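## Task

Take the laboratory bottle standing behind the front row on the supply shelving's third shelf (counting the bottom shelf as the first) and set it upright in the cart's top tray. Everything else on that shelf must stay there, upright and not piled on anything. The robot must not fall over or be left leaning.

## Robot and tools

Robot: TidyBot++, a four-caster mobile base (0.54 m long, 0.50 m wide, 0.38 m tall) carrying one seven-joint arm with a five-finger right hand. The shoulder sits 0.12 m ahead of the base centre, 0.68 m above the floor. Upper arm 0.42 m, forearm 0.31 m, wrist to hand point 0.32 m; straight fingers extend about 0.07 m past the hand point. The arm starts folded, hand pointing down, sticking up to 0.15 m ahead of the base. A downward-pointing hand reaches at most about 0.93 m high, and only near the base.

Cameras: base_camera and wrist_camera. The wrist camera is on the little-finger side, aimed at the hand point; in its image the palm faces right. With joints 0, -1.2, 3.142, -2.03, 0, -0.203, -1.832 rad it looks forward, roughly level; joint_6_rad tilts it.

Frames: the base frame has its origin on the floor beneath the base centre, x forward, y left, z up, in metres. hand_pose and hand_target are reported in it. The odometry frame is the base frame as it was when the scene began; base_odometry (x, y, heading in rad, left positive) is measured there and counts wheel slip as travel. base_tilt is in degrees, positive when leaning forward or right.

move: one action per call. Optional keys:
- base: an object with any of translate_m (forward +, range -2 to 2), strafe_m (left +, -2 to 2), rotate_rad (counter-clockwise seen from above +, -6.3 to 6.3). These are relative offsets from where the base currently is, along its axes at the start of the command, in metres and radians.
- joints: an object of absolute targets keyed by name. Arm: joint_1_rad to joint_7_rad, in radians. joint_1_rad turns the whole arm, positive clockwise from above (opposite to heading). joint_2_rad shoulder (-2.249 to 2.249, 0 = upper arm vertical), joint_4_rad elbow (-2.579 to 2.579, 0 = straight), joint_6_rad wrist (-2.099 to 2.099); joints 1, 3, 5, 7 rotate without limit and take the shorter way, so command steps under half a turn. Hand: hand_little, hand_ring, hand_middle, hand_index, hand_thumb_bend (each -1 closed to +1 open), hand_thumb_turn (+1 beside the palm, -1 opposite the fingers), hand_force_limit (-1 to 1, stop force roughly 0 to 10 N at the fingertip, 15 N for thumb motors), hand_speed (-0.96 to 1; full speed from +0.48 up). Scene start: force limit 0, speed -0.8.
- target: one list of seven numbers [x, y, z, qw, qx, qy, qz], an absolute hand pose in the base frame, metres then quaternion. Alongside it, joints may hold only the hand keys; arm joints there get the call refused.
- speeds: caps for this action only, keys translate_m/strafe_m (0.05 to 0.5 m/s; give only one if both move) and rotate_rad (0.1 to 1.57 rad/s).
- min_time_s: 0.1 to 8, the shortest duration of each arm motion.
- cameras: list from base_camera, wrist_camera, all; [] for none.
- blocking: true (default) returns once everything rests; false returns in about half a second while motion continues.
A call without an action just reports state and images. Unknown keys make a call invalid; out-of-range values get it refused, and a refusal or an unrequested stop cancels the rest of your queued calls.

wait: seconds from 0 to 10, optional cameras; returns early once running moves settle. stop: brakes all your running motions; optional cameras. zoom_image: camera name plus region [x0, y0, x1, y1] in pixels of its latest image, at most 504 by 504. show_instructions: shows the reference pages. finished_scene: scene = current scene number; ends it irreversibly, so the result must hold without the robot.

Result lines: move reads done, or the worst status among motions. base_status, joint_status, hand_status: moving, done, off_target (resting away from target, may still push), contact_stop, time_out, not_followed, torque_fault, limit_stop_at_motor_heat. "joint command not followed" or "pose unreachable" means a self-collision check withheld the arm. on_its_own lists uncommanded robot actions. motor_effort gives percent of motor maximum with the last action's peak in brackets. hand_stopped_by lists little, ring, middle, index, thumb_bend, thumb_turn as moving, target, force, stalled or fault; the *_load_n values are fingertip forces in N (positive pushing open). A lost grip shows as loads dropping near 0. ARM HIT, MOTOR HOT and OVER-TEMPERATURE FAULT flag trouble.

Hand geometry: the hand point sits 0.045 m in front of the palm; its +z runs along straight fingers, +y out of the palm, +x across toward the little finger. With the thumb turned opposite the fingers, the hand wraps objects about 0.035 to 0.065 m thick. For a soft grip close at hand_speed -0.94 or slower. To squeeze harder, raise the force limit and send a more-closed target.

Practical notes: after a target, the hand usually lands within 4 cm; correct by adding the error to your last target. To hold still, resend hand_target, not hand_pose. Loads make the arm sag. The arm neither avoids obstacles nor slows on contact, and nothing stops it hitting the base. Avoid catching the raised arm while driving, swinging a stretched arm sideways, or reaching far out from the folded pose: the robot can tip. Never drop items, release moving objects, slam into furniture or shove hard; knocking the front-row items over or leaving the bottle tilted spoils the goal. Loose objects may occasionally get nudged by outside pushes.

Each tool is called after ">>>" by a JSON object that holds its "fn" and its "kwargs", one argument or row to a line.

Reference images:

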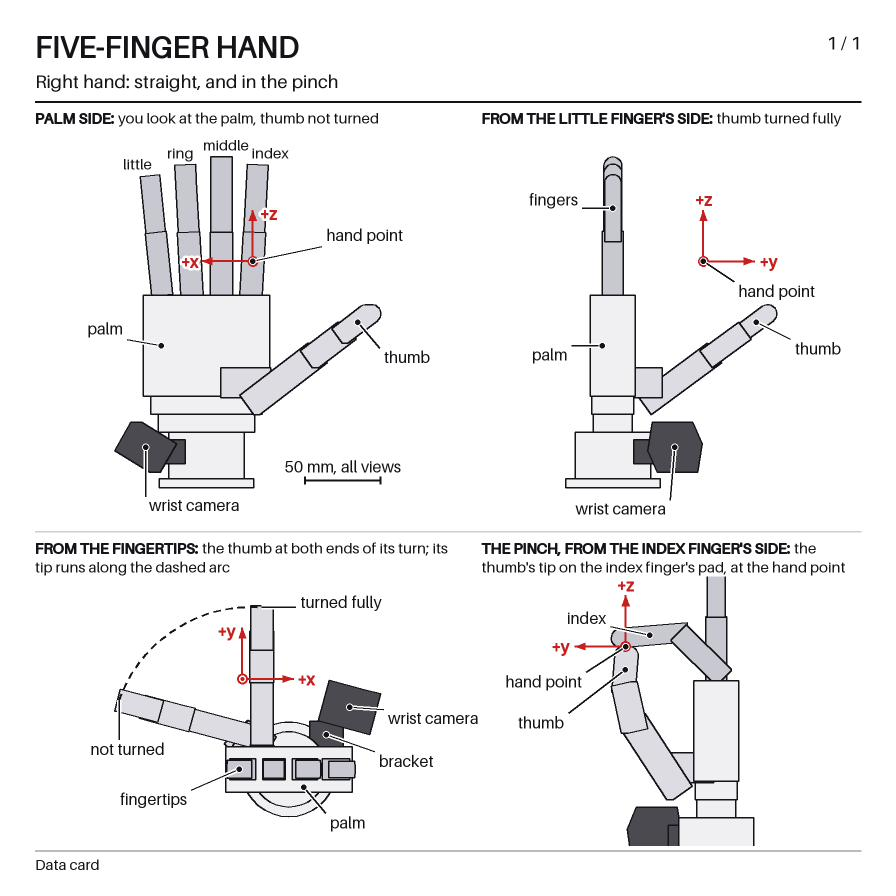

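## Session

>>> {"fn": "move", "kwargs": {
  "joints": {"joint_1_rad":0,"joint_2_rad":-1.2,"joint_3_rad":3.142,"joint_4_rad":-2.03,"joint_5_rad":0,"joint_6_rad":-0.3,"joint_7_rad":-1.832},
  "cameras": ["all"]
}}

>>> {"fn": "move", "kwargs": {
  "base": {"rotate_rad":1.2},
  "cameras": ["wrist_camera"]
}}

>>> {"fn": "move", "kwargs": {
  "base": {"rotate_rad":1.2},
  "cameras": ["wrist_camera"]
}}

>>> {"fn": "move", "kwargs": {
  "base": {"rotate_rad":1.2},
  "cameras": ["wrist_camera"]
}}

>>> {"fn": "move", "kwargs": {
  "base": {"rotate_rad":1.2},
  "cameras": ["wrist_camera"]
}}

Scene clock: 3.40 s.
move: done
base_odometry: x=+0.000 y=+0.000 heading=+0.000
base_tilt: forward=+0.7 right=+0.1
base_status: not commanded
joint_positions: joint_1_rad=-0.009 joint_2_rad=-1.182 joint_3_rad=+3.119 joint_4_rad=-2.056 joint_5_rad=-0.041 joint_6_rad=-0.360 joint_7_rad=+4.373 hand_little=+1.000 hand_ring=+1.000 hand_middle=+1.000 hand_index=+1.000 hand_thumb_turn=+1.000 hand_thumb_bend=+1.000 hand_force_limit=+0.000 hand_speed=-0.800
joint_status: all done
hand_stopped_by: target,target,target,target,target,target
little_load_n: 0.0
ring_load_n: 0.0
middle_load_n: 0.0
index_load_n: 0.0
thumb_bend_load_n: 0.0
thumb_turn_load_n: 0.0
motor_effort: joint_1_rad=+0(1) joint_2_rad=+15(17) joint_3_rad=+1(2) joint_4_rad=+15(19) joint_5_rad=+0(2) joint_6_rad=+7(8) joint_7_rad=-2(3)
hand_pose: x=+0.2928 y=-0.0269 z=+1.1020 quat_wxyz=(+0.158, -0.572, +0.090, -0.800) (m; base frame)
hand_target: x=+0.2694 y=-0.0490 z=+1.1428 quat_wxyz=(+0.110, -0.531, +0.070, -0.837) (m; base frame)
hand_status: not commanded
pictures: base_camera, wrist_camera
Images, in order (width x height): base_camera 644x364, wrist_camera 504x504.

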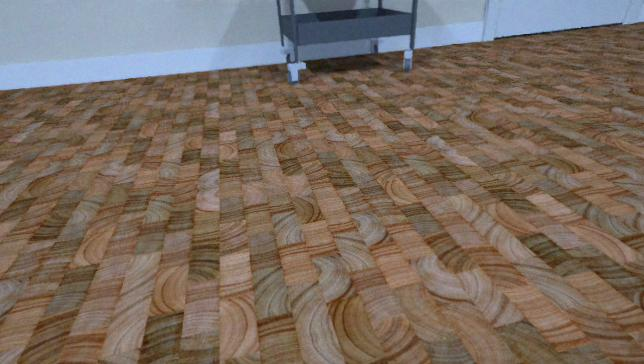

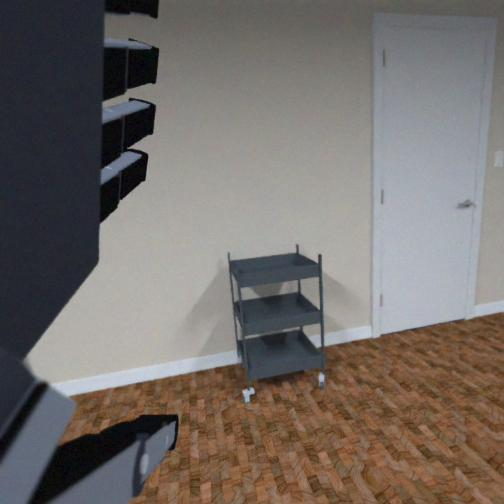

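Scene clock: 5.50 s.
move: done
base_odometry: x=+0.000 y=+0.000 heading=+1.199
base_tilt: forward=+0.7 right=+0.1
base_status: done
joint_positions: joint_1_rad=-0.008 joint_2_rad=-1.182 joint_3_rad=+3.122 joint_4_rad=-2.056 joint_5_rad=-0.041 joint_6_rad=-0.360 joint_7_rad=+4.376 hand_little=+1.000 hand_ring=+1.000 hand_middle=+1.000 hand_index=+1.000 hand_thumb_turn=+1.000 hand_thumb_bend=+1.000 hand_force_limit=+0.000 hand_speed=-0.800
joint_status: not commanded
hand_stopped_by: target,target,target,target,target,target
little_load_n: 0.0
ring_load_n: 0.0
middle_load_n: 0.0
index_load_n: 0.0
thumb_bend_load_n: 0.0
thumb_turn_load_n: 0.0
motor_effort: joint_1_rad=+0(2) joint_2_rad=+15(15) joint_3_rad=+1(1) joint_4_rad=+15(16) joint_5_rad=+0(1) joint_6_rad=+6(7) joint_7_rad=-1(2)
hand_pose: x=+0.2927 y=-0.0285 z=+1.1022 quat_wxyz=(+0.157, -0.572, +0.090, -0.800) (m; base frame)
hand_target: x=+0.2694 y=-0.0490 z=+1.1428 quat_wxyz=(+0.110, -0.531, +0.070, -0.837) (m; base frame)
hand_status: not commanded
pictures: wrist_camera
Images, in order (width x height): wrist_camera 504x504.

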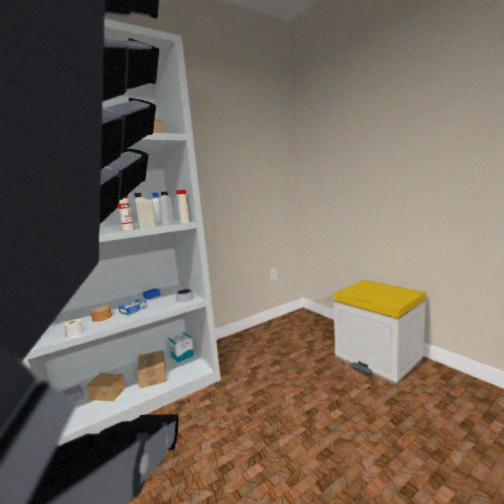

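Scene clock: 7.53 s.
move: done
base_odometry: x=+0.000 y=+0.000 heading=+2.399
base_tilt: forward=+0.7 right=+0.1
base_status: done
joint_positions: joint_1_rad=-0.008 joint_2_rad=-1.182 joint_3_rad=+3.122 joint_4_rad=-2.056 joint_5_rad=-0.041 joint_6_rad=-0.360 joint_7_rad=+4.376 hand_little=+1.000 hand_ring=+1.000 hand_middle=+1.000 hand_index=+1.000 hand_thumb_turn=+1.000 hand_thumb_bend=+1.000 hand_force_limit=+0.000 hand_speed=-0.800
joint_status: not commanded
hand_stopped_by: target,target,target,target,target,target
little_load_n: 0.0
ring_load_n: 0.0
middle_load_n: 0.0
index_load_n: 0.0
thumb_bend_load_n: 0.0
thumb_turn_load_n: 0.0
motor_effort: joint_1_rad=+0(1) joint_2_rad=+15(15) joint_3_rad=+1(1) joint_4_rad=+15(16) joint_5_rad=-1(1) joint_6_rad=+7(7) joint_7_rad=-2(2)
hand_pose: x=+0.2926 y=-0.0286 z=+1.1022 quat_wxyz=(+0.157, -0.572, +0.091, -0.800) (m; base frame)
hand_target: x=+0.2694 y=-0.0490 z=+1.1428 quat_wxyz=(+0.110, -0.531, +0.070, -0.837) (m; base frame)
hand_status: not commanded
pictures: wrist_camera
Images, in order (width x height): wrist_camera 504x504.

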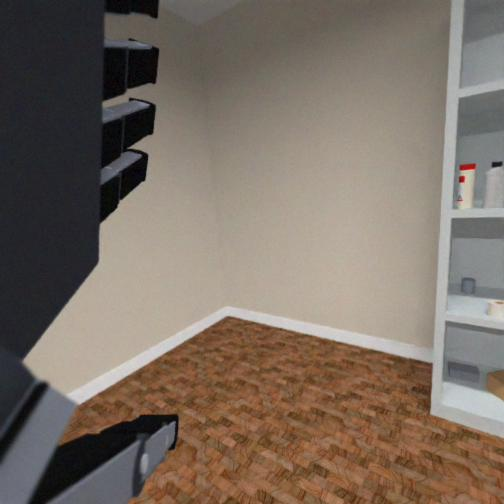

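Scene clock: 9.57 s.
move: done
base_odometry: x=+0.000 y=+0.000 heading=-2.685
base_tilt: forward=+0.7 right=+0.1
base_status: done
joint_positions: joint_1_rad=-0.008 joint_2_rad=-1.182 joint_3_rad=+3.122 joint_4_rad=-2.056 joint_5_rad=-0.041 joint_6_rad=-0.359 joint_7_rad=+4.376 hand_little=+1.000 hand_ring=+1.000 hand_middle=+1.000 hand_index=+1.000 hand_thumb_turn=+1.000 hand_thumb_bend=+1.000 hand_force_limit=+0.000 hand_speed=-0.800
joint_status: not commanded
hand_stopped_by: target,target,target,target,target,target
little_load_n: 0.0
ring_load_n: 0.0
middle_load_n: 0.0
index_load_n: 0.0
thumb_bend_load_n: 0.0
thumb_turn_load_n: 0.0
motor_effort: joint_1_rad=+0(1) joint_2_rad=+15(15) joint_3_rad=+1(1) joint_4_rad=+15(16) joint_5_rad=+0(1) joint_6_rad=+6(7) joint_7_rad=-2(2)
hand_pose: x=+0.2926 y=-0.0287 z=+1.1022 quat_wxyz=(+0.157, -0.572, +0.091, -0.800) (m; base frame)
hand_target: x=+0.2694 y=-0.0490 z=+1.1428 quat_wxyz=(+0.110, -0.531, +0.070, -0.837) (m; base frame)
hand_status: not commanded
pictures: wrist_camera
Images, in order (width x height): wrist_camera 504x504.

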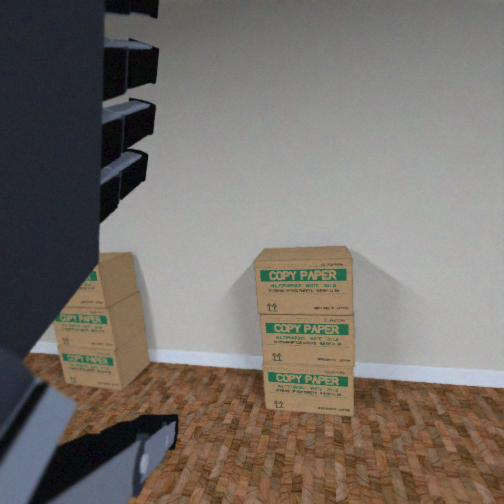

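Scene clock: 11.60 s.
move: done
base_odometry: x=+0.000 y=+0.000 heading=-1.486
base_tilt: forward=+0.7 right=+0.1
base_status: done
joint_positions: joint_1_rad=-0.007 joint_2_rad=-1.182 joint_3_rad=+3.123 joint_4_rad=-2.056 joint_5_rad=-0.041 joint_6_rad=-0.359 joint_7_rad=+4.376 hand_little=+1.000 hand_ring=+1.000 hand_middle=+1.000 hand_index=+1.000 hand_thumb_turn=+1.000 hand_thumb_bend=+1.000 hand_force_limit=+0.000 hand_speed=-0.800
joint_status: not commanded
hand_stopped_by: target,target,target,target,target,target
little_load_n: 0.0
ring_load_n: 0.0
middle_load_n: 0.0
index_load_n: 0.0
thumb_bend_load_n: 0.0
thumb_turn_load_n: 0.0
motor_effort: joint_1_rad=+0(1) joint_2_rad=+15(15) joint_3_rad=+1(1) joint_4_rad=+15(16) joint_5_rad=+0(1) joint_6_rad=+7(7) joint_7_rad=-1(2)
hand_pose: x=+0.2926 y=-0.0287 z=+1.1022 quat_wxyz=(+0.157, -0.572, +0.091, -0.800) (m; base frame)
hand_target: x=+0.2694 y=-0.0490 z=+1.1428 quat_wxyz=(+0.110, -0.531, +0.070, -0.837) (m; base frame)
hand_status: not commanded
pictures: wrist_camera
Images, in order (width x height): wrist_camera 504x504.

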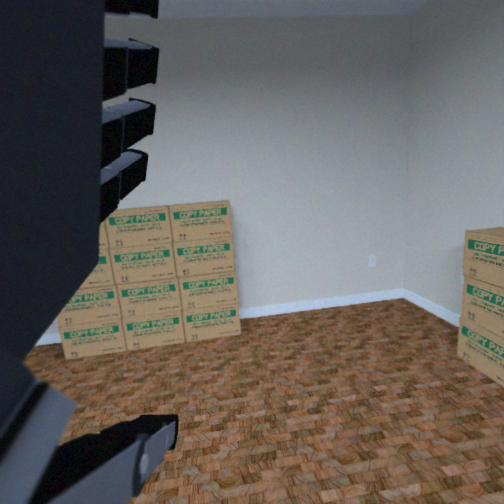

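>>> {"fn": "move", "kwargs": {
  "base": {"rotate_rad":-2.957},
  "cameras": ["all"]
}}

>>> {"fn": "zoom_image", "kwargs": {
  "camera": "wrist_camera",
  "region": [104, 100, 304, 300]
}}

Scene clock: 17.30 s.
move: done
base_odometry: x=+0.000 y=+0.000 heading=+1.841
base_tilt: forward=+0.7 right=+0.1
base_status: done
joint_positions: joint_1_rad=-0.007 joint_2_rad=-1.182 joint_3_rad=+3.123 joint_4_rad=-2.056 joint_5_rad=-0.041 joint_6_rad=-0.359 joint_7_rad=+4.376 hand_little=+1.000 hand_ring=+1.000 hand_middle=+1.000 hand_index=+1.000 hand_thumb_turn=+1.000 hand_thumb_bend=+1.000 hand_force_limit=+0.000 hand_speed=-0.800
joint_status: not commanded
hand_stopped_by: target,target,target,target,target,target
little_load_n: 0.0
ring_load_n: 0.0
middle_load_n: 0.0
index_load_n: 0.0
thumb_bend_load_n: 0.0
thumb_turn_load_n: 0.0
motor_effort: joint_1_rad=-1(2) joint_2_rad=+15(15) joint_3_rad=+1(1) joint_4_rad=+15(16) joint_5_rad=-1(1) joint_6_rad=+7(7) joint_7_rad=-1(2)
hand_pose: x=+0.2926 y=-0.0289 z=+1.1022 quat_wxyz=(+0.157, -0.572, +0.091, -0.800) (m; base frame)
hand_target: x=+0.2694 y=-0.0490 z=+1.1428 quat_wxyz=(+0.110, -0.531, +0.070, -0.837) (m; base frame)
hand_status: not commanded
pictures: base_camera, wrist_camera
Images, in order (width x height): base_camera 644x364, wrist_camera 504x504.

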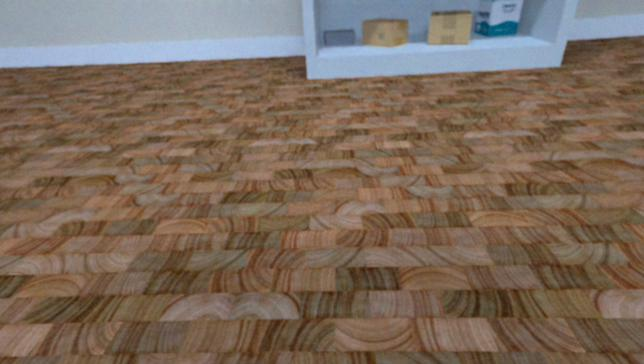

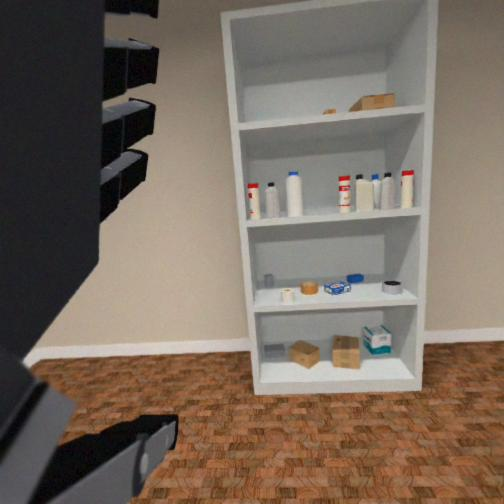

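Scaled by 2.520 from the camera's 504x504 image, which has a finer 720x720 frame.

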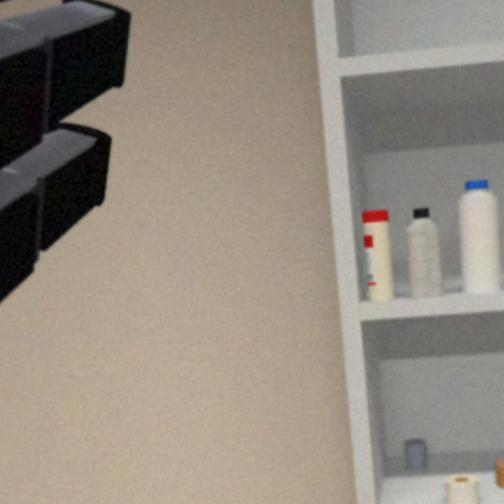

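>>> {"fn": "zoom_image", "kwargs": {
  "camera": "wrist_camera",
  "region": [230, 140, 430, 240]
}}

Scaled by 2.520 from the camera's 504x504 image, which has a finer 720x720 frame.

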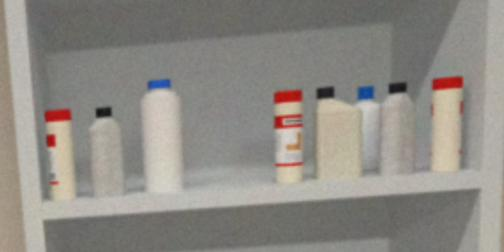

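>>> {"fn": "move", "kwargs": {
  "base": {"strafe_m":-0.48,"translate_m":0.35},
  "joints": {"joint_1_rad":0,"joint_2_rad":0.287,"joint_3_rad":3.142,"joint_4_rad":-1.56,"joint_5_rad":0.02,"joint_6_rad":0.33,"joint_7_rad":-1.5,"hand_thumb_turn":-1,"hand_speed":0},
  "cameras": ["all"]
}}

Scene clock: 28.67 s.
move: done
base_odometry: x=+0.369 y=+0.466 heading=+1.841
base_tilt: forward=+0.7 right=+0.1
base_status: done
joint_positions: joint_1_rad=-0.005 joint_2_rad=+0.259 joint_3_rad=+3.133 joint_4_rad=-1.597 joint_5_rad=-0.029 joint_6_rad=+0.267 joint_7_rad=+4.707 hand_little=+1.000 hand_ring=+1.000 hand_middle=+1.000 hand_index=+1.000 hand_thumb_turn=-1.000 hand_thumb_bend=+1.000 hand_force_limit=+0.000 hand_speed=+0.000
joint_status: all done
hand_stopped_by: target,target,target,target,target,target
little_load_n: 0.0
ring_load_n: 0.0
middle_load_n: 0.0
index_load_n: 0.0
thumb_bend_load_n: 0.0
thumb_turn_load_n: 0.0
motor_effort: joint_1_rad=-1(3) joint_2_rad=-26(27) joint_3_rad=+0(3) joint_4_rad=+18(19) joint_5_rad=+0(2) joint_6_rad=+7(8) joint_7_rad=-1(2)
hand_pose: x=+0.8501 y=-0.0513 z=+0.9613 quat_wxyz=(+0.014, -0.714, +0.011, -0.700) (m; base frame)
hand_target: x=+0.8639 y=-0.0595 z=+0.9917 quat_wxyz=(-0.030, -0.687, -0.033, -0.725) (m; base frame)
hand_status: not commanded
pictures: base_camera, wrist_camera
Images, in order (width x height): base_camera 644x364, wrist_camera 504x504.

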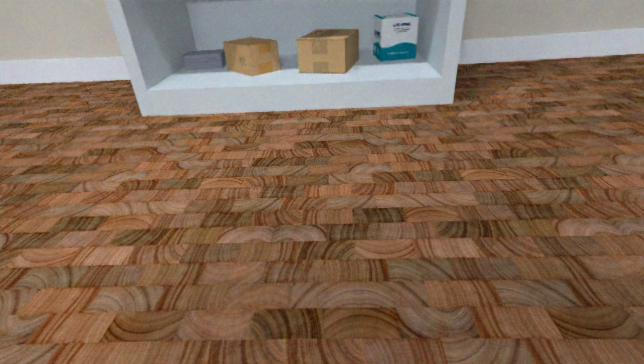

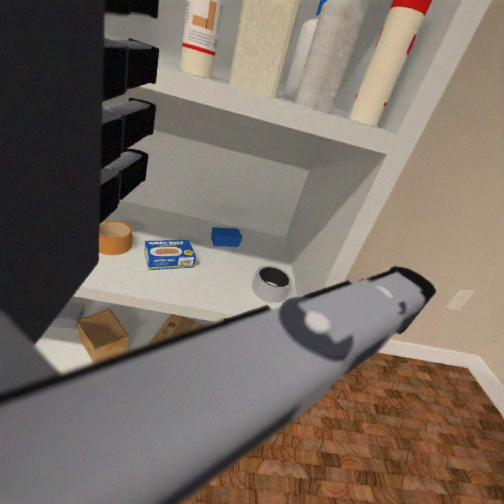

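>>> {"fn": "zoom_image", "kwargs": {
  "camera": "wrist_camera",
  "region": [150, 0, 450, 200]
}}

Scaled by 1.680 from the camera's 504x504 image, which has a finer 720x720 frame.

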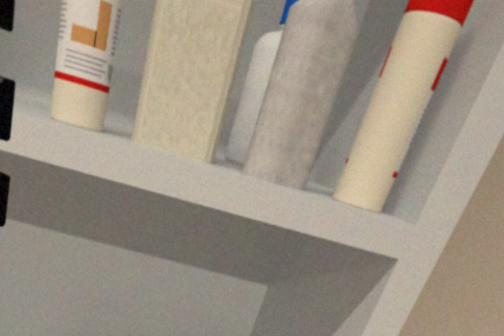

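>>> {"fn": "move", "kwargs": {
  "base": {"strafe_m":-0.2,"translate_m":0.1},
  "joints": {"joint_2_rad":0.215,"joint_4_rad":-1.39,"joint_6_rad":0.12},
  "min_time_s": 1.5,
  "cameras": ["all"]
}}

>>> {"fn": "zoom_image", "kwargs": {
  "camera": "wrist_camera",
  "region": [100, 0, 400, 300]
}}

Scene clock: 35.83 s.
move: done
base_odometry: x=+0.535 y=+0.615 heading=+1.841
base_tilt: forward=+0.7 right=+0.1
base_status: done
joint_positions: joint_1_rad=+0.005 joint_2_rad=+0.253 joint_3_rad=+3.137 joint_4_rad=-1.424 joint_5_rad=-0.027 joint_6_rad=+0.164 joint_7_rad=+4.708 hand_little=+1.000 hand_ring=+1.000 hand_middle=+1.000 hand_index=+1.000 hand_thumb_turn=-1.000 hand_thumb_bend=+1.000 hand_force_limit=+0.000 hand_speed=+0.000
joint_status: all done
hand_stopped_by: target,target,target,target,target,target
little_load_n: -0.5
ring_load_n: 0.0
middle_load_n: 0.0
index_load_n: 0.0
thumb_bend_load_n: 0.0
thumb_turn_load_n: 0.5
motor_effort: joint_1_rad=-1(3) joint_2_rad=-26(28) joint_3_rad=+0(2) joint_4_rad=+18(19) joint_5_rad=+0(1) joint_6_rad=+7(8) joint_7_rad=-1(2)
hand_pose: x=+0.8600 y=-0.0600 z=+1.0417 quat_wxyz=(+0.010, -0.686, +0.013, -0.727) (m; base frame)
hand_target: x=+0.8461 y=-0.0609 z=+1.0846 quat_wxyz=(-0.033, -0.675, -0.031, -0.736) (m; base frame)
hand_status: not commanded
pictures: base_camera, wrist_camera
Images, in order (width x height): base_camera 644x364, wrist_camera 504x504.

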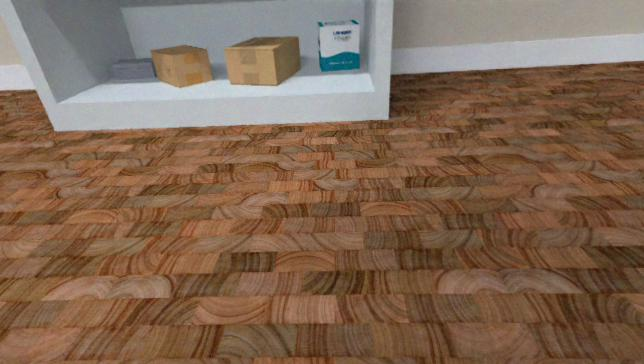

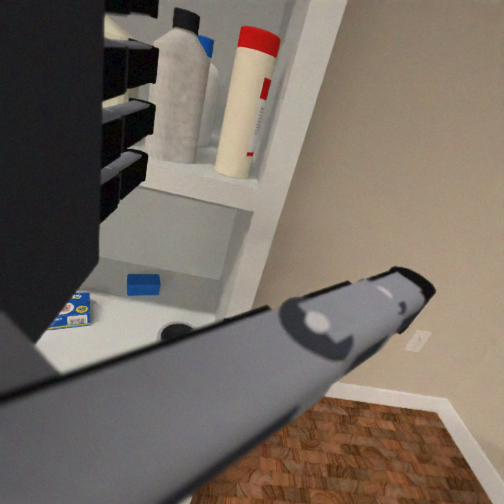

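Scaled by 1.680 from the camera's 504x504 image, which has a finer 720x720 frame.

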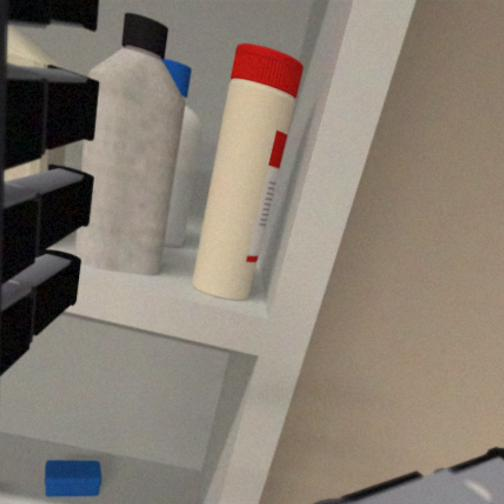

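>>> {"fn": "move", "kwargs": {
  "base": {"strafe_m":-0.01},
  "speeds": {"strafe_m":0.1},
  "joints": {"joint_2_rad":0.25,"joint_4_rad":-1.465,"joint_6_rad":0.08},
  "min_time_s": 1,
  "cameras": []
}}

>>> {"fn": "move", "kwargs": {
  "base": {"translate_m":0.15},
  "speeds": {"translate_m":0.2},
  "cameras": ["all"]
}}

Scene clock: 41.93 s.
move: done
base_odometry: x=+0.545 y=+0.618 heading=+1.841
base_tilt: forward=+0.7 right=+0.1
base_status: done
joint_positions: joint_1_rad=+0.004 joint_2_rad=+0.253 joint_3_rad=+3.138 joint_4_rad=-1.441 joint_5_rad=-0.027 joint_6_rad=+0.124 joint_7_rad=+4.708 hand_little=+1.000 hand_ring=+1.000 hand_middle=+1.000 hand_index=+1.000 hand_thumb_turn=-1.000 hand_thumb_bend=+1.000 hand_force_limit=+0.000 hand_speed=+0.000
joint_status: all done
hand_stopped_by: target,target,target,target,target,target
little_load_n: 0.0
ring_load_n: 0.0
middle_load_n: 0.0
index_load_n: 0.0
thumb_bend_load_n: 0.0
thumb_turn_load_n: 0.0
motor_effort: joint_1_rad=-1(3) joint_2_rad=-26(27) joint_3_rad=+0(2) joint_4_rad=+18(19) joint_5_rad=+0(1) joint_6_rad=+7(8) joint_7_rad=-1(2)
hand_pose: x=+0.8581 y=-0.0595 z=+1.0177 quat_wxyz=(+0.010, -0.707, +0.013, -0.707) (m; base frame)
hand_target: x=+0.8541 y=-0.0611 z=+0.9985 quat_wxyz=(-0.031, -0.729, -0.033, -0.683) (m; base frame)
hand_status: not commanded
pictures: none
No camera images: "cameras" was empty.

Scene clock: 43.47 s.
move: done
base_odometry: x=+0.505 y=+0.763 heading=+1.841
base_tilt: forward=+0.7 right=+0.1
base_status: done
joint_positions: joint_1_rad=+0.004 joint_2_rad=+0.253 joint_3_rad=+3.138 joint_4_rad=-1.442 joint_5_rad=-0.027 joint_6_rad=+0.122 joint_7_rad=+4.708 hand_little=+1.000 hand_ring=+1.000 hand_middle=+1.000 hand_index=+1.000 hand_thumb_turn=-1.000 hand_thumb_bend=+1.000 hand_force_limit=+0.000 hand_speed=+0.000
joint_status: not commanded
hand_stopped_by: target,target,target,target,target,target
little_load_n: -0.5
ring_load_n: 0.0
middle_load_n: 0.0
index_load_n: 0.0
thumb_bend_load_n: 0.0
thumb_turn_load_n: 0.0
motor_effort: joint_1_rad=+0(1) joint_2_rad=-26(29) joint_3_rad=+0(1) joint_4_rad=+18(20) joint_5_rad=-1(1) joint_6_rad=+7(7) joint_7_rad=-1(2)
hand_pose: x=+0.8579 y=-0.0595 z=+1.0168 quat_wxyz=(+0.010, -0.708, +0.013, -0.706) (m; base frame)
hand_target: x=+0.8541 y=-0.0611 z=+0.9985 quat_wxyz=(-0.031, -0.729, -0.033, -0.683) (m; base frame)
hand_status: not commanded
pictures: base_camera, wrist_camera
Images, in order (width x height): base_camera 644x364, wrist_camera 504x504.

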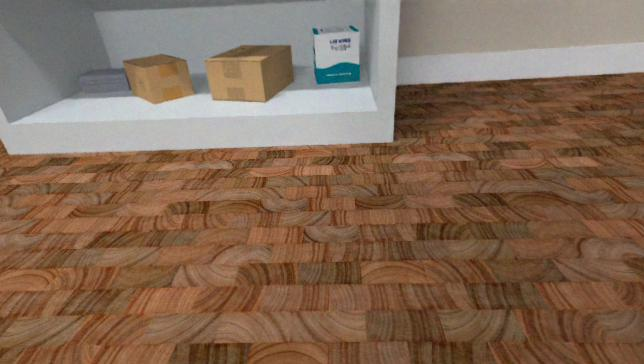

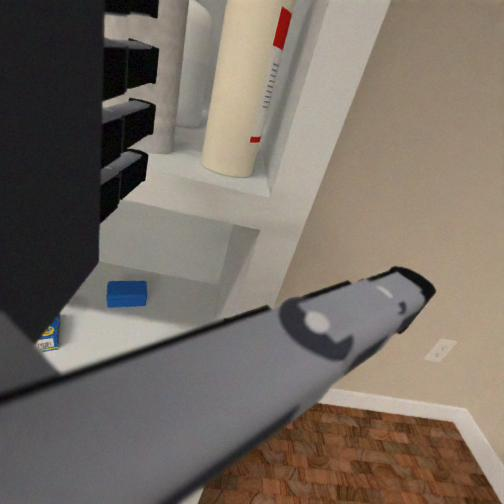

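>>> {"fn": "move", "kwargs": {
  "base": {"translate_m":0.12},
  "speeds": {"translate_m":0.15},
  "cameras": ["wrist_camera"]
}}

Scene clock: 47.63 s.
move: done
base_odometry: x=+0.473 y=+0.879 heading=+1.841
base_tilt: forward=+0.7 right=+0.1
base_status: done
joint_positions: joint_1_rad=+0.004 joint_2_rad=+0.253 joint_3_rad=+3.138 joint_4_rad=-1.442 joint_5_rad=-0.027 joint_6_rad=+0.121 joint_7_rad=+4.708 hand_little=+1.000 hand_ring=+1.000 hand_middle=+1.000 hand_index=+1.000 hand_thumb_turn=-1.000 hand_thumb_bend=+1.000 hand_force_limit=+0.000 hand_speed=+0.000
joint_status: not commanded
hand_stopped_by: target,target,target,target,target,target
little_load_n: 0.0
ring_load_n: -0.5
middle_load_n: 0.0
index_load_n: 0.0
thumb_bend_load_n: 0.0
thumb_turn_load_n: 0.0
motor_effort: joint_1_rad=+0(2) joint_2_rad=-26(29) joint_3_rad=+0(1) joint_4_rad=+18(19) joint_5_rad=+0(1) joint_6_rad=+7(7) joint_7_rad=-1(2)
hand_pose: x=+0.8579 y=-0.0595 z=+1.0165 quat_wxyz=(+0.010, -0.708, +0.013, -0.706) (m; base frame)
hand_target: x=+0.8541 y=-0.0611 z=+0.9985 quat_wxyz=(-0.031, -0.729, -0.033, -0.683) (m; base frame)
hand_status: not commanded
pictures: wrist_camera
Images, in order (width x height): wrist_camera 504x504.

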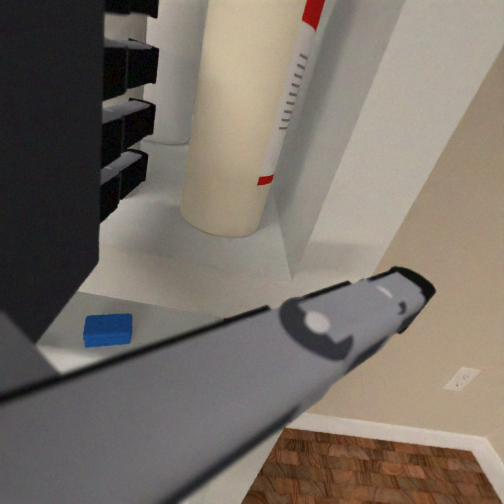

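>>> {"fn": "move", "kwargs": {
  "joints": {"hand_thumb_bend":0.2},
  "cameras": []
}}

>>> {"fn": "move", "kwargs": {
  "base": {"translate_m":0.065},
  "speeds": {"translate_m":0.1},
  "cameras": ["wrist_camera"]
}}

Scene clock: 51.73 s.
move: done
base_odometry: x=+0.473 y=+0.879 heading=+1.841
base_tilt: forward=+0.7 right=+0.1
base_status: not commanded
joint_positions: joint_1_rad=+0.004 joint_2_rad=+0.253 joint_3_rad=+3.138 joint_4_rad=-1.442 joint_5_rad=-0.027 joint_6_rad=+0.121 joint_7_rad=+4.708 hand_little=+1.000 hand_ring=+1.000 hand_middle=+1.000 hand_index=+1.000 hand_thumb_turn=-1.000 hand_thumb_bend=+0.200 hand_force_limit=+0.000 hand_speed=+0.000
joint_status: all done
hand_stopped_by: target,target,target,target,target,target
little_load_n: 0.0
ring_load_n: 0.0
middle_load_n: 0.0
index_load_n: 0.0
thumb_bend_load_n: 0.0
thumb_turn_load_n: 0.0
motor_effort: joint_1_rad=+0(1) joint_2_rad=-26(26) joint_3_rad=+0(0) joint_4_rad=+18(19) joint_5_rad=-1(1) joint_6_rad=+7(7) joint_7_rad=-2(2)
hand_pose: x=+0.8579 y=-0.0595 z=+1.0165 quat_wxyz=(+0.010, -0.708, +0.013, -0.706) (m; base frame)
hand_target: x=+0.8541 y=-0.0611 z=+0.9985 quat_wxyz=(-0.031, -0.729, -0.033, -0.683) (m; base frame)
hand_status: not commanded
pictures: none
No camera images: "cameras" was empty.

Scene clock: 52.97 s.
move: done
base_odometry: x=+0.456 y=+0.942 heading=+1.841
base_tilt: forward=+0.7 right=+0.1
base_status: done
joint_positions: joint_1_rad=+0.004 joint_2_rad=+0.253 joint_3_rad=+3.138 joint_4_rad=-1.442 joint_5_rad=-0.027 joint_6_rad=+0.121 joint_7_rad=+4.708 hand_little=+1.000 hand_ring=+1.000 hand_middle=+1.000 hand_index=+1.000 hand_thumb_turn=-1.000 hand_thumb_bend=+0.200 hand_force_limit=+0.000 hand_speed=+0.000
joint_status: not commanded
hand_stopped_by: target,target,target,target,target,target
little_load_n: 0.0
ring_load_n: 0.0
middle_load_n: 0.0
index_load_n: 0.0
thumb_bend_load_n: 0.0
thumb_turn_load_n: 0.5
motor_effort: joint_1_rad=-1(2) joint_2_rad=-26(28) joint_3_rad=+0(1) joint_4_rad=+18(19) joint_5_rad=-1(1) joint_6_rad=+7(7) joint_7_rad=-1(2)
hand_pose: x=+0.8579 y=-0.0595 z=+1.0164 quat_wxyz=(+0.010, -0.708, +0.013, -0.706) (m; base frame)
hand_target: x=+0.8541 y=-0.0611 z=+0.9985 quat_wxyz=(-0.031, -0.729, -0.033, -0.683) (m; base frame)
hand_status: not commanded
pictures: wrist_camera
Images, in order (width x height): wrist_camera 504x504.

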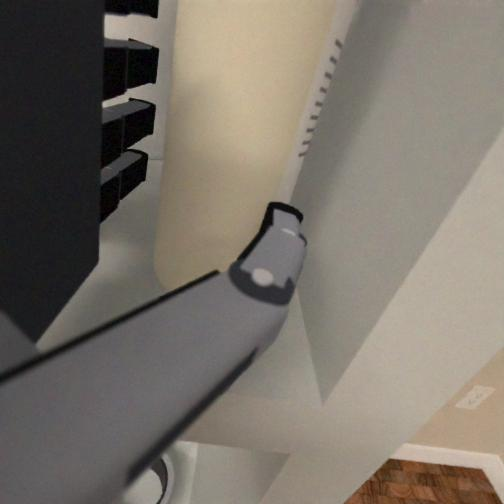

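>>> {"fn": "move", "kwargs": {
  "base": {"strafe_m":0.06},
  "speeds": {"strafe_m":0.06},
  "cameras": ["wrist_camera"]
}}

>>> {"fn": "move", "kwargs": {
  "base": {"strafe_m":0.055},
  "speeds": {"strafe_m":0.06},
  "cameras": ["wrist_camera"]
}}

Scene clock: 56.27 s.
move: done
base_odometry: x=+0.398 y=+0.926 heading=+1.841
base_tilt: forward=+0.7 right=+0.1
base_status: done
joint_positions: joint_1_rad=+0.005 joint_2_rad=+0.253 joint_3_rad=+3.140 joint_4_rad=-1.442 joint_5_rad=-0.027 joint_6_rad=+0.121 joint_7_rad=+4.709 hand_little=+1.000 hand_ring=+1.000 hand_middle=+1.000 hand_index=+1.000 hand_thumb_turn=-1.000 hand_thumb_bend=+0.200 hand_force_limit=+0.000 hand_speed=+0.000
joint_status: not commanded
hand_stopped_by: target,target,target,target,target,target
little_load_n: 0.0
ring_load_n: 0.0
middle_load_n: 0.0
index_load_n: 0.0
thumb_bend_load_n: 0.0
thumb_turn_load_n: 0.5
motor_effort: joint_1_rad=-1(4) joint_2_rad=-26(26) joint_3_rad=-1(3) joint_4_rad=+19(19) joint_5_rad=-1(1) joint_6_rad=+7(7) joint_7_rad=-1(2)
hand_pose: x=+0.8577 y=-0.0615 z=+1.0165 quat_wxyz=(+0.008, -0.708, +0.013, -0.706) (m; base frame)
hand_target: x=+0.8541 y=-0.0611 z=+0.9985 quat_wxyz=(-0.031, -0.729, -0.033, -0.683) (m; base frame)
hand_status: not commanded
pictures: wrist_camera
Images, in order (width x height): wrist_camera 504x504.

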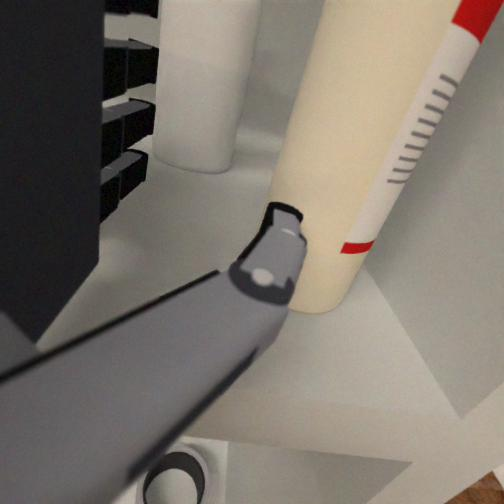

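Scene clock: 57.70 s.
move: done
base_odometry: x=+0.345 y=+0.911 heading=+1.840
base_tilt: forward=+0.7 right=+0.1
base_status: done
joint_positions: joint_1_rad=+0.006 joint_2_rad=+0.253 joint_3_rad=+3.141 joint_4_rad=-1.442 joint_5_rad=-0.027 joint_6_rad=+0.121 joint_7_rad=+4.710 hand_little=+1.000 hand_ring=+1.000 hand_middle=+1.000 hand_index=+1.000 hand_thumb_turn=-1.000 hand_thumb_bend=+0.200 hand_force_limit=+0.000 hand_speed=+0.000
joint_status: not commanded
hand_stopped_by: target,target,target,target,target,target
little_load_n: 0.0
ring_load_n: 0.0
middle_load_n: 0.0
index_load_n: 0.0
thumb_bend_load_n: 0.0
thumb_turn_load_n: 0.0
motor_effort: joint_1_rad=-1(4) joint_2_rad=-26(27) joint_3_rad=+0(3) joint_4_rad=+18(19) joint_5_rad=+0(1) joint_6_rad=+7(7) joint_7_rad=-2(2)
hand_pose: x=+0.8576 y=-0.0632 z=+1.0165 quat_wxyz=(+0.007, -0.708, +0.014, -0.706) (m; base frame)
hand_target: x=+0.8541 y=-0.0611 z=+0.9985 quat_wxyz=(-0.031, -0.729, -0.033, -0.683) (m; base frame)
hand_status: not commanded
pictures: wrist_camera
Images, in order (width x height): wrist_camera 504x504.

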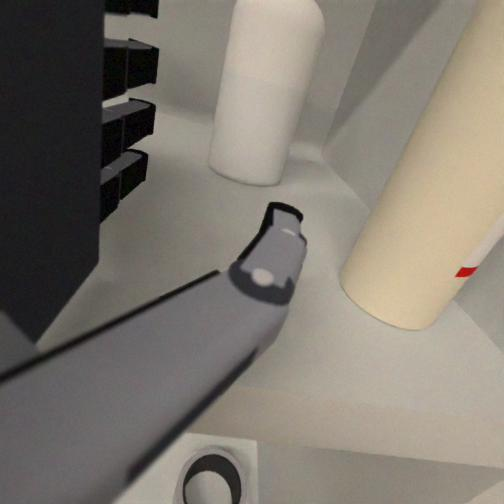

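>>> {"fn": "move", "kwargs": {
  "base": {"strafe_m":0.048},
  "speeds": {"strafe_m":0.06},
  "cameras": []
}}

>>> {"fn": "move", "kwargs": {
  "base": {"strafe_m":-0.062},
  "speeds": {"strafe_m":0.15},
  "joints": {"joint_2_rad":0.13,"joint_4_rad":-1.40,"joint_6_rad":-0.01},
  "min_time_s": 1.5,
  "cameras": ["wrist_camera"]
}}

Scene clock: 64.37 s.
move: done
base_odometry: x=+0.298 y=+0.899 heading=+1.840
base_tilt: forward=+0.7 right=+0.1
base_status: done
joint_positions: joint_1_rad=+0.007 joint_2_rad=+0.253 joint_3_rad=+3.142 joint_4_rad=-1.442 joint_5_rad=-0.027 joint_6_rad=+0.120 joint_7_rad=+4.710 hand_little=+1.000 hand_ring=+1.000 hand_middle=+1.000 hand_index=+1.000 hand_thumb_turn=-1.000 hand_thumb_bend=+0.200 hand_force_limit=+0.000 hand_speed=+0.000
joint_status: not commanded
hand_stopped_by: target,target,target,target,target,target
little_load_n: 0.0
ring_load_n: 0.0
middle_load_n: 0.0
index_load_n: -0.5
thumb_bend_load_n: 0.0
thumb_turn_load_n: 0.0
motor_effort: joint_1_rad=-1(4) joint_2_rad=-26(27) joint_3_rad=-1(3) joint_4_rad=+19(19) joint_5_rad=+0(1) joint_6_rad=+7(8) joint_7_rad=-2(2)
hand_pose: x=+0.8575 y=-0.0646 z=+1.0165 quat_wxyz=(+0.007, -0.708, +0.014, -0.706) (m; base frame)
hand_target: x=+0.8541 y=-0.0611 z=+0.9985 quat_wxyz=(-0.031, -0.729, -0.033, -0.683) (m; base frame)
hand_status: not commanded
pictures: none
No camera images: "cameras" was empty.

Scene clock: 66.23 s.
move: done
base_odometry: x=+0.358 y=+0.915 heading=+1.840
base_tilt: forward=+0.7 right=+0.1
base_status: done
joint_positions: joint_1_rad=+0.003 joint_2_rad=+0.167 joint_3_rad=+3.142 joint_4_rad=-1.434 joint_5_rad=-0.027 joint_6_rad=+0.034 joint_7_rad=+4.710 hand_little=+1.000 hand_ring=+1.000 hand_middle=+1.000 hand_index=+1.000 hand_thumb_turn=-1.000 hand_thumb_bend=+0.200 hand_force_limit=+0.000 hand_speed=+0.000
joint_status: all done
hand_stopped_by: target,target,target,target,target,target
little_load_n: 0.0
ring_load_n: 0.0
middle_load_n: 0.0
index_load_n: 0.0
thumb_bend_load_n: 0.0
thumb_turn_load_n: 0.5
motor_effort: joint_1_rad=-1(2) joint_2_rad=-23(28) joint_3_rad=+0(1) joint_4_rad=+19(19) joint_5_rad=+0(1) joint_6_rad=+7(9) joint_7_rad=-2(2)
hand_pose: x=+0.8253 y=-0.0607 z=+1.0558 quat_wxyz=(+0.009, -0.706, +0.012, -0.708) (m; base frame)
hand_target: x=+0.8103 y=-0.0617 z=+1.0966 quat_wxyz=(-0.033, -0.695, -0.031, -0.717) (m; base frame)
hand_status: not commanded
pictures: wrist_camera
Images, in order (width x height): wrist_camera 504x504.

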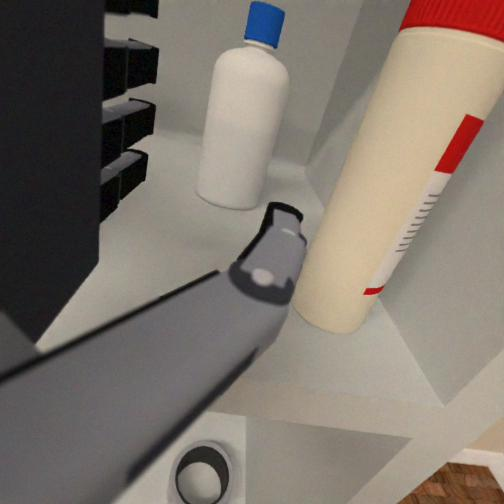

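>>> {"fn": "zoom_image", "kwargs": {
  "camera": "wrist_camera",
  "region": [150, 0, 390, 240]
}}

Scaled by 2.100 from the camera's 504x504 image, which has a finer 720x720 frame.

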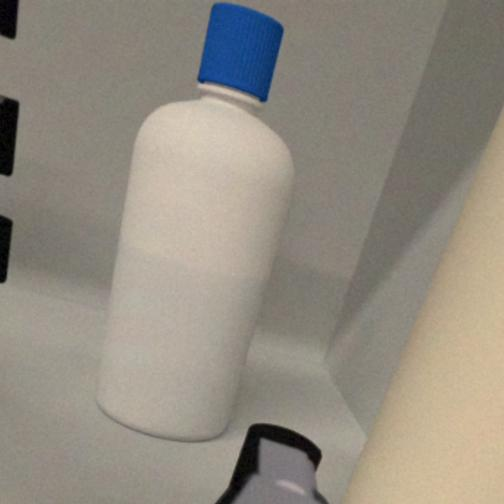

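>>> {"fn": "move", "kwargs": {
  "joints": {"joint_2_rad":0.26,"joint_4_rad":-1.233,"joint_6_rad":-0.118},
  "min_time_s": 1.2,
  "cameras": []
}}

>>> {"fn": "move", "kwargs": {
  "base": {"translate_m":0.16},
  "speeds": {"translate_m":0.12},
  "cameras": ["wrist_camera"]
}}

Scene clock: 76.53 s.
move: done
base_odometry: x=+0.358 y=+0.915 heading=+1.840
base_tilt: forward=+0.7 right=+0.1
base_status: not commanded
joint_positions: joint_1_rad=+0.003 joint_2_rad=+0.230 joint_3_rad=+3.142 joint_4_rad=-1.267 joint_5_rad=-0.027 joint_6_rad=-0.073 joint_7_rad=+4.710 hand_little=+1.000 hand_ring=+1.000 hand_middle=+1.000 hand_index=+1.000 hand_thumb_turn=-1.000 hand_thumb_bend=+0.200 hand_force_limit=+0.000 hand_speed=+0.000
joint_status: all done
hand_stopped_by: target,target,target,target,target,target
little_load_n: 0.0
ring_load_n: 0.5
middle_load_n: 0.0
index_load_n: 0.0
thumb_bend_load_n: 0.0
thumb_turn_load_n: 0.0
motor_effort: joint_1_rad=+0(1) joint_2_rad=-25(27) joint_3_rad=+0(0) joint_4_rad=+18(20) joint_5_rad=-1(1) joint_6_rad=+7(8) joint_7_rad=-1(2)
hand_pose: x=+0.8505 y=-0.0598 z=+1.0821 quat_wxyz=(+0.010, -0.707, +0.011, -0.707) (m; base frame)
hand_target: x=+0.8612 y=-0.0624 z=+1.0747 quat_wxyz=(-0.032, -0.720, -0.032, -0.692) (m; base frame)
hand_status: not commanded
pictures: none
No camera images: "cameras" was empty.

Scene clock: 78.50 s.
move: done
base_odometry: x=+0.315 y=+1.069 heading=+1.841
base_tilt: forward=+0.7 right=+0.1
base_status: done
joint_positions: joint_1_rad=+0.003 joint_2_rad=+0.238 joint_3_rad=+3.142 joint_4_rad=-1.266 joint_5_rad=-0.027 joint_6_rad=-0.075 joint_7_rad=+4.710 hand_little=+1.000 hand_ring=+1.000 hand_middle=+1.000 hand_index=+1.000 hand_thumb_turn=-1.000 hand_thumb_bend=+0.200 hand_force_limit=+0.000 hand_speed=+0.000
joint_status: not commanded
hand_stopped_by: target,target,target,target,target,target
little_load_n: 0.0
ring_load_n: 0.0
middle_load_n: 0.0
index_load_n: 0.0
thumb_bend_load_n: 0.0
thumb_turn_load_n: 0.0
motor_effort: joint_1_rad=-1(1) joint_2_rad=-26(28) joint_3_rad=+0(0) joint_4_rad=+19(19) joint_5_rad=-1(1) joint_6_rad=+7(8) joint_7_rad=-1(2)
hand_pose: x=+0.8534 y=-0.0598 z=+1.0766 quat_wxyz=(+0.010, -0.710, +0.011, -0.704) (m; base frame)
hand_target: x=+0.8612 y=-0.0624 z=+1.0747 quat_wxyz=(-0.032, -0.720, -0.032, -0.692) (m; base frame)
hand_status: not commanded
pictures: wrist_camera
Images, in order (width x height): wrist_camera 504x504.

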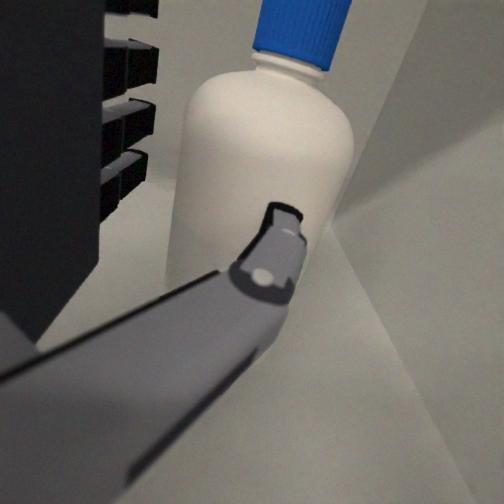

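>>> {"fn": "zoom_image", "kwargs": {
  "camera": "wrist_camera",
  "region": [150, 60, 390, 300]
}}

Scaled by 2.100 from the camera's 504x504 image, which has a finer 720x720 frame.

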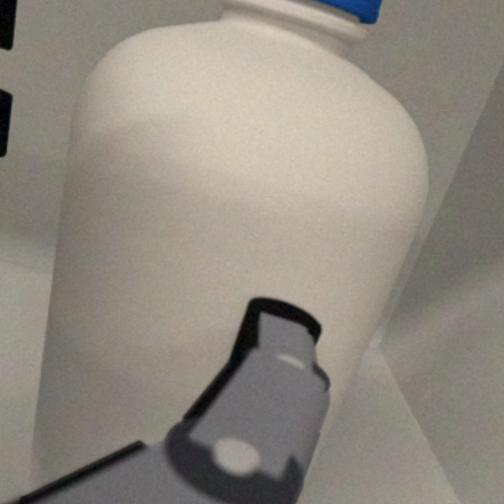

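>>> {"fn": "move", "kwargs": {
  "joints": {"hand_thumb_bend":1},
  "cameras": ["wrist_camera"]
}}

>>> {"fn": "move", "kwargs": {
  "base": {"translate_m":0.025},
  "speeds": {"translate_m":0.08},
  "cameras": ["wrist_camera"]
}}

Scene clock: 89.87 s.
move: done
base_odometry: x=+0.315 y=+1.069 heading=+1.841
base_tilt: forward=+0.7 right=+0.1
base_status: not commanded
joint_positions: joint_1_rad=+0.003 joint_2_rad=+0.238 joint_3_rad=+3.142 joint_4_rad=-1.266 joint_5_rad=-0.027 joint_6_rad=-0.075 joint_7_rad=+4.710 hand_little=+1.000 hand_ring=+1.000 hand_middle=+1.000 hand_index=+1.000 hand_thumb_turn=-1.000 hand_thumb_bend=+1.000 hand_force_limit=+0.000 hand_speed=+0.000
joint_status: all done
hand_stopped_by: target,target,target,target,target,target
little_load_n: 0.0
ring_load_n: 0.0
middle_load_n: 0.0
index_load_n: 0.0
thumb_bend_load_n: 0.0
thumb_turn_load_n: 0.0
motor_effort: joint_1_rad=+0(1) joint_2_rad=-26(26) joint_3_rad=+0(0) joint_4_rad=+19(19) joint_5_rad=+0(1) joint_6_rad=+7(7) joint_7_rad=-1(2)
hand_pose: x=+0.8534 y=-0.0598 z=+1.0766 quat_wxyz=(+0.010, -0.710, +0.011, -0.704) (m; base frame)
hand_target: x=+0.8612 y=-0.0624 z=+1.0747 quat_wxyz=(-0.032, -0.720, -0.032, -0.692) (m; base frame)
hand_status: not commanded
pictures: wrist_camera
Images, in order (width x height): wrist_camera 504x504.

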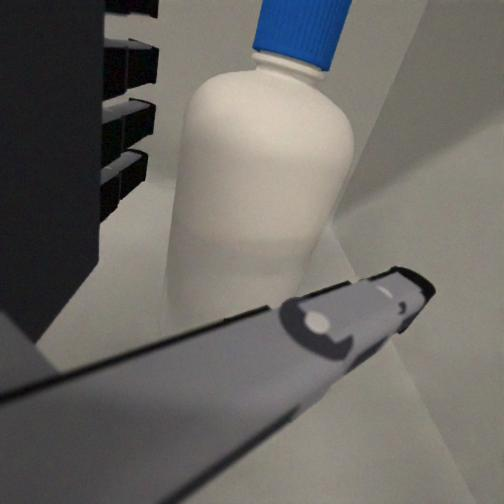

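Scene clock: 90.73 s.
move: done
base_odometry: x=+0.309 y=+1.093 heading=+1.841
base_tilt: forward=+0.7 right=+0.1
base_status: done
joint_positions: joint_1_rad=+0.003 joint_2_rad=+0.241 joint_3_rad=+3.142 joint_4_rad=-1.266 joint_5_rad=-0.027 joint_6_rad=-0.076 joint_7_rad=+4.710 hand_little=+1.000 hand_ring=+1.000 hand_middle=+1.000 hand_index=+1.000 hand_thumb_turn=-1.000 hand_thumb_bend=+1.000 hand_force_limit=+0.000 hand_speed=+0.000
joint_status: not commanded
hand_stopped_by: target,target,target,target,target,target
little_load_n: 0.0
ring_load_n: 0.0
middle_load_n: 0.0
index_load_n: 0.0
thumb_bend_load_n: 0.0
thumb_turn_load_n: 0.0
motor_effort: joint_1_rad=-1(1) joint_2_rad=-26(28) joint_3_rad=+0(1) joint_4_rad=+19(19) joint_5_rad=+0(1) joint_6_rad=+7(8) joint_7_rad=-1(2)
hand_pose: x=+0.8549 y=-0.0598 z=+1.0737 quat_wxyz=(+0.010, -0.711, +0.011, -0.703) (m; base frame)
hand_target: x=+0.8612 y=-0.0624 z=+1.0747 quat_wxyz=(-0.032, -0.720, -0.032, -0.692) (m; base frame)
hand_status: not commanded
pictures: wrist_camera
Images, in order (width x height): wrist_camera 504x504.

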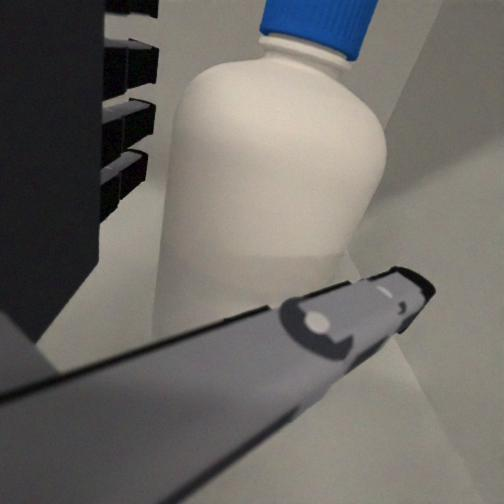

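>>> {"fn": "move", "kwargs": {
  "joints": {"hand_speed":-0.7,"hand_force_limit":-0.4,"hand_little":0.45,"hand_ring":0.45,"hand_middle":0.45,"hand_index":0.45,"hand_thumb_bend":0.75},
  "cameras": ["wrist_camera"]
}}

>>> {"fn": "move", "kwargs": {
  "joints": {"hand_speed":-0.88,"hand_force_limit":0.0,"hand_little":-1,"hand_ring":-1,"hand_middle":-1,"hand_index":-1,"hand_thumb_bend":-1},
  "cameras": ["wrist_camera"]
}}

Scene clock: 94.10 s.
move: done
base_odometry: x=+0.309 y=+1.093 heading=+1.841
base_tilt: forward=+0.7 right=+0.1
base_status: not commanded
joint_positions: joint_1_rad=+0.003 joint_2_rad=+0.241 joint_3_rad=+3.142 joint_4_rad=-1.266 joint_5_rad=-0.027 joint_6_rad=-0.076 joint_7_rad=+4.710 hand_little=+0.450 hand_ring=+0.450 hand_middle=+0.450 hand_index=+0.450 hand_thumb_turn=-1.000 hand_thumb_bend=+0.750 hand_force_limit=-0.400 hand_speed=-0.700
joint_status: all done
hand_stopped_by: target,target,target,target,target,target
little_load_n: 0.0
ring_load_n: 0.0
middle_load_n: 0.0
index_load_n: 0.0
thumb_bend_load_n: 0.0
thumb_turn_load_n: 0.5
motor_effort: joint_1_rad=+0(2) joint_2_rad=-26(26) joint_3_rad=+0(1) joint_4_rad=+19(19) joint_5_rad=+0(1) joint_6_rad=+7(7) joint_7_rad=-1(2)
hand_pose: x=+0.8549 y=-0.0597 z=+1.0738 quat_wxyz=(+0.010, -0.711, +0.011, -0.703) (m; base frame)
hand_target: x=+0.8612 y=-0.0624 z=+1.0747 quat_wxyz=(-0.032, -0.720, -0.032, -0.692) (m; base frame)
hand_status: not commanded
pictures: wrist_camera
Images, in order (width x height): wrist_camera 504x504.

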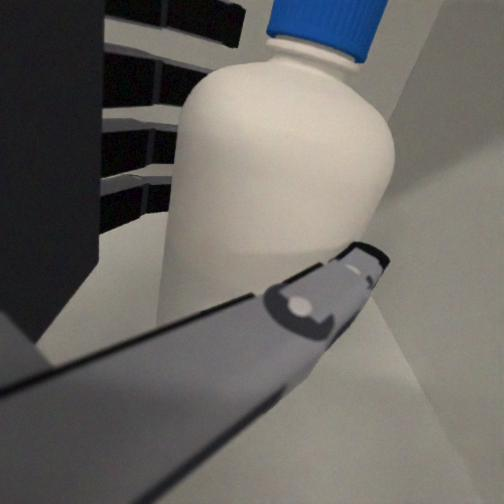

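Scene clock: 101.33 s.
move: off_target
base_odometry: x=+0.309 y=+1.093 heading=+1.841
base_tilt: forward=+0.7 right=+0.1
base_status: not commanded
joint_positions: joint_1_rad=+0.003 joint_2_rad=+0.241 joint_3_rad=+3.142 joint_4_rad=-1.265 joint_5_rad=-0.027 joint_6_rad=-0.077 joint_7_rad=+4.710 hand_little=+0.084 hand_ring=+0.397 hand_middle=+0.419 hand_index=+0.408 hand_thumb_turn=-1.000 hand_thumb_bend=+0.739 hand_force_limit=+0.000 hand_speed=-0.880
joint_status: hand_little off_target (ended at +0.084, target -1.000); hand_ring off_target (ended at +0.397, target -1.000); hand_middle off_target (ended at +0.419, target -1.000); hand_index off_target (ended at +0.408, target -1.000); hand_thumb_bend off_target (ended at +0.739, target -1.000); the others done
hand_stopped_by: force,force,force,force,force,target
little_load_n: 5.0
ring_load_n: 5.0
middle_load_n: -0.5
index_load_n: 2.5
thumb_bend_load_n: 12.5
thumb_turn_load_n: 2.0
motor_effort: joint_1_rad=+0(1) joint_2_rad=-25(27) joint_3_rad=+0(1) joint_4_rad=+18(19) joint_5_rad=-1(1) joint_6_rad=+7(8) joint_7_rad=-2(2)
hand_pose: x=+0.8549 y=-0.0596 z=+1.0741 quat_wxyz=(+0.010, -0.711, +0.011, -0.703) (m; base frame)
hand_target: x=+0.8612 y=-0.0624 z=+1.0747 quat_wxyz=(-0.032, -0.720, -0.032, -0.692) (m; base frame)
hand_status: not commanded
pictures: wrist_camera
Images, in order (width x height): wrist_camera 504x504.

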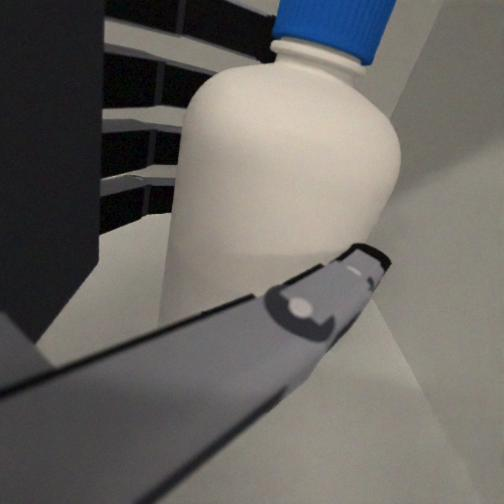

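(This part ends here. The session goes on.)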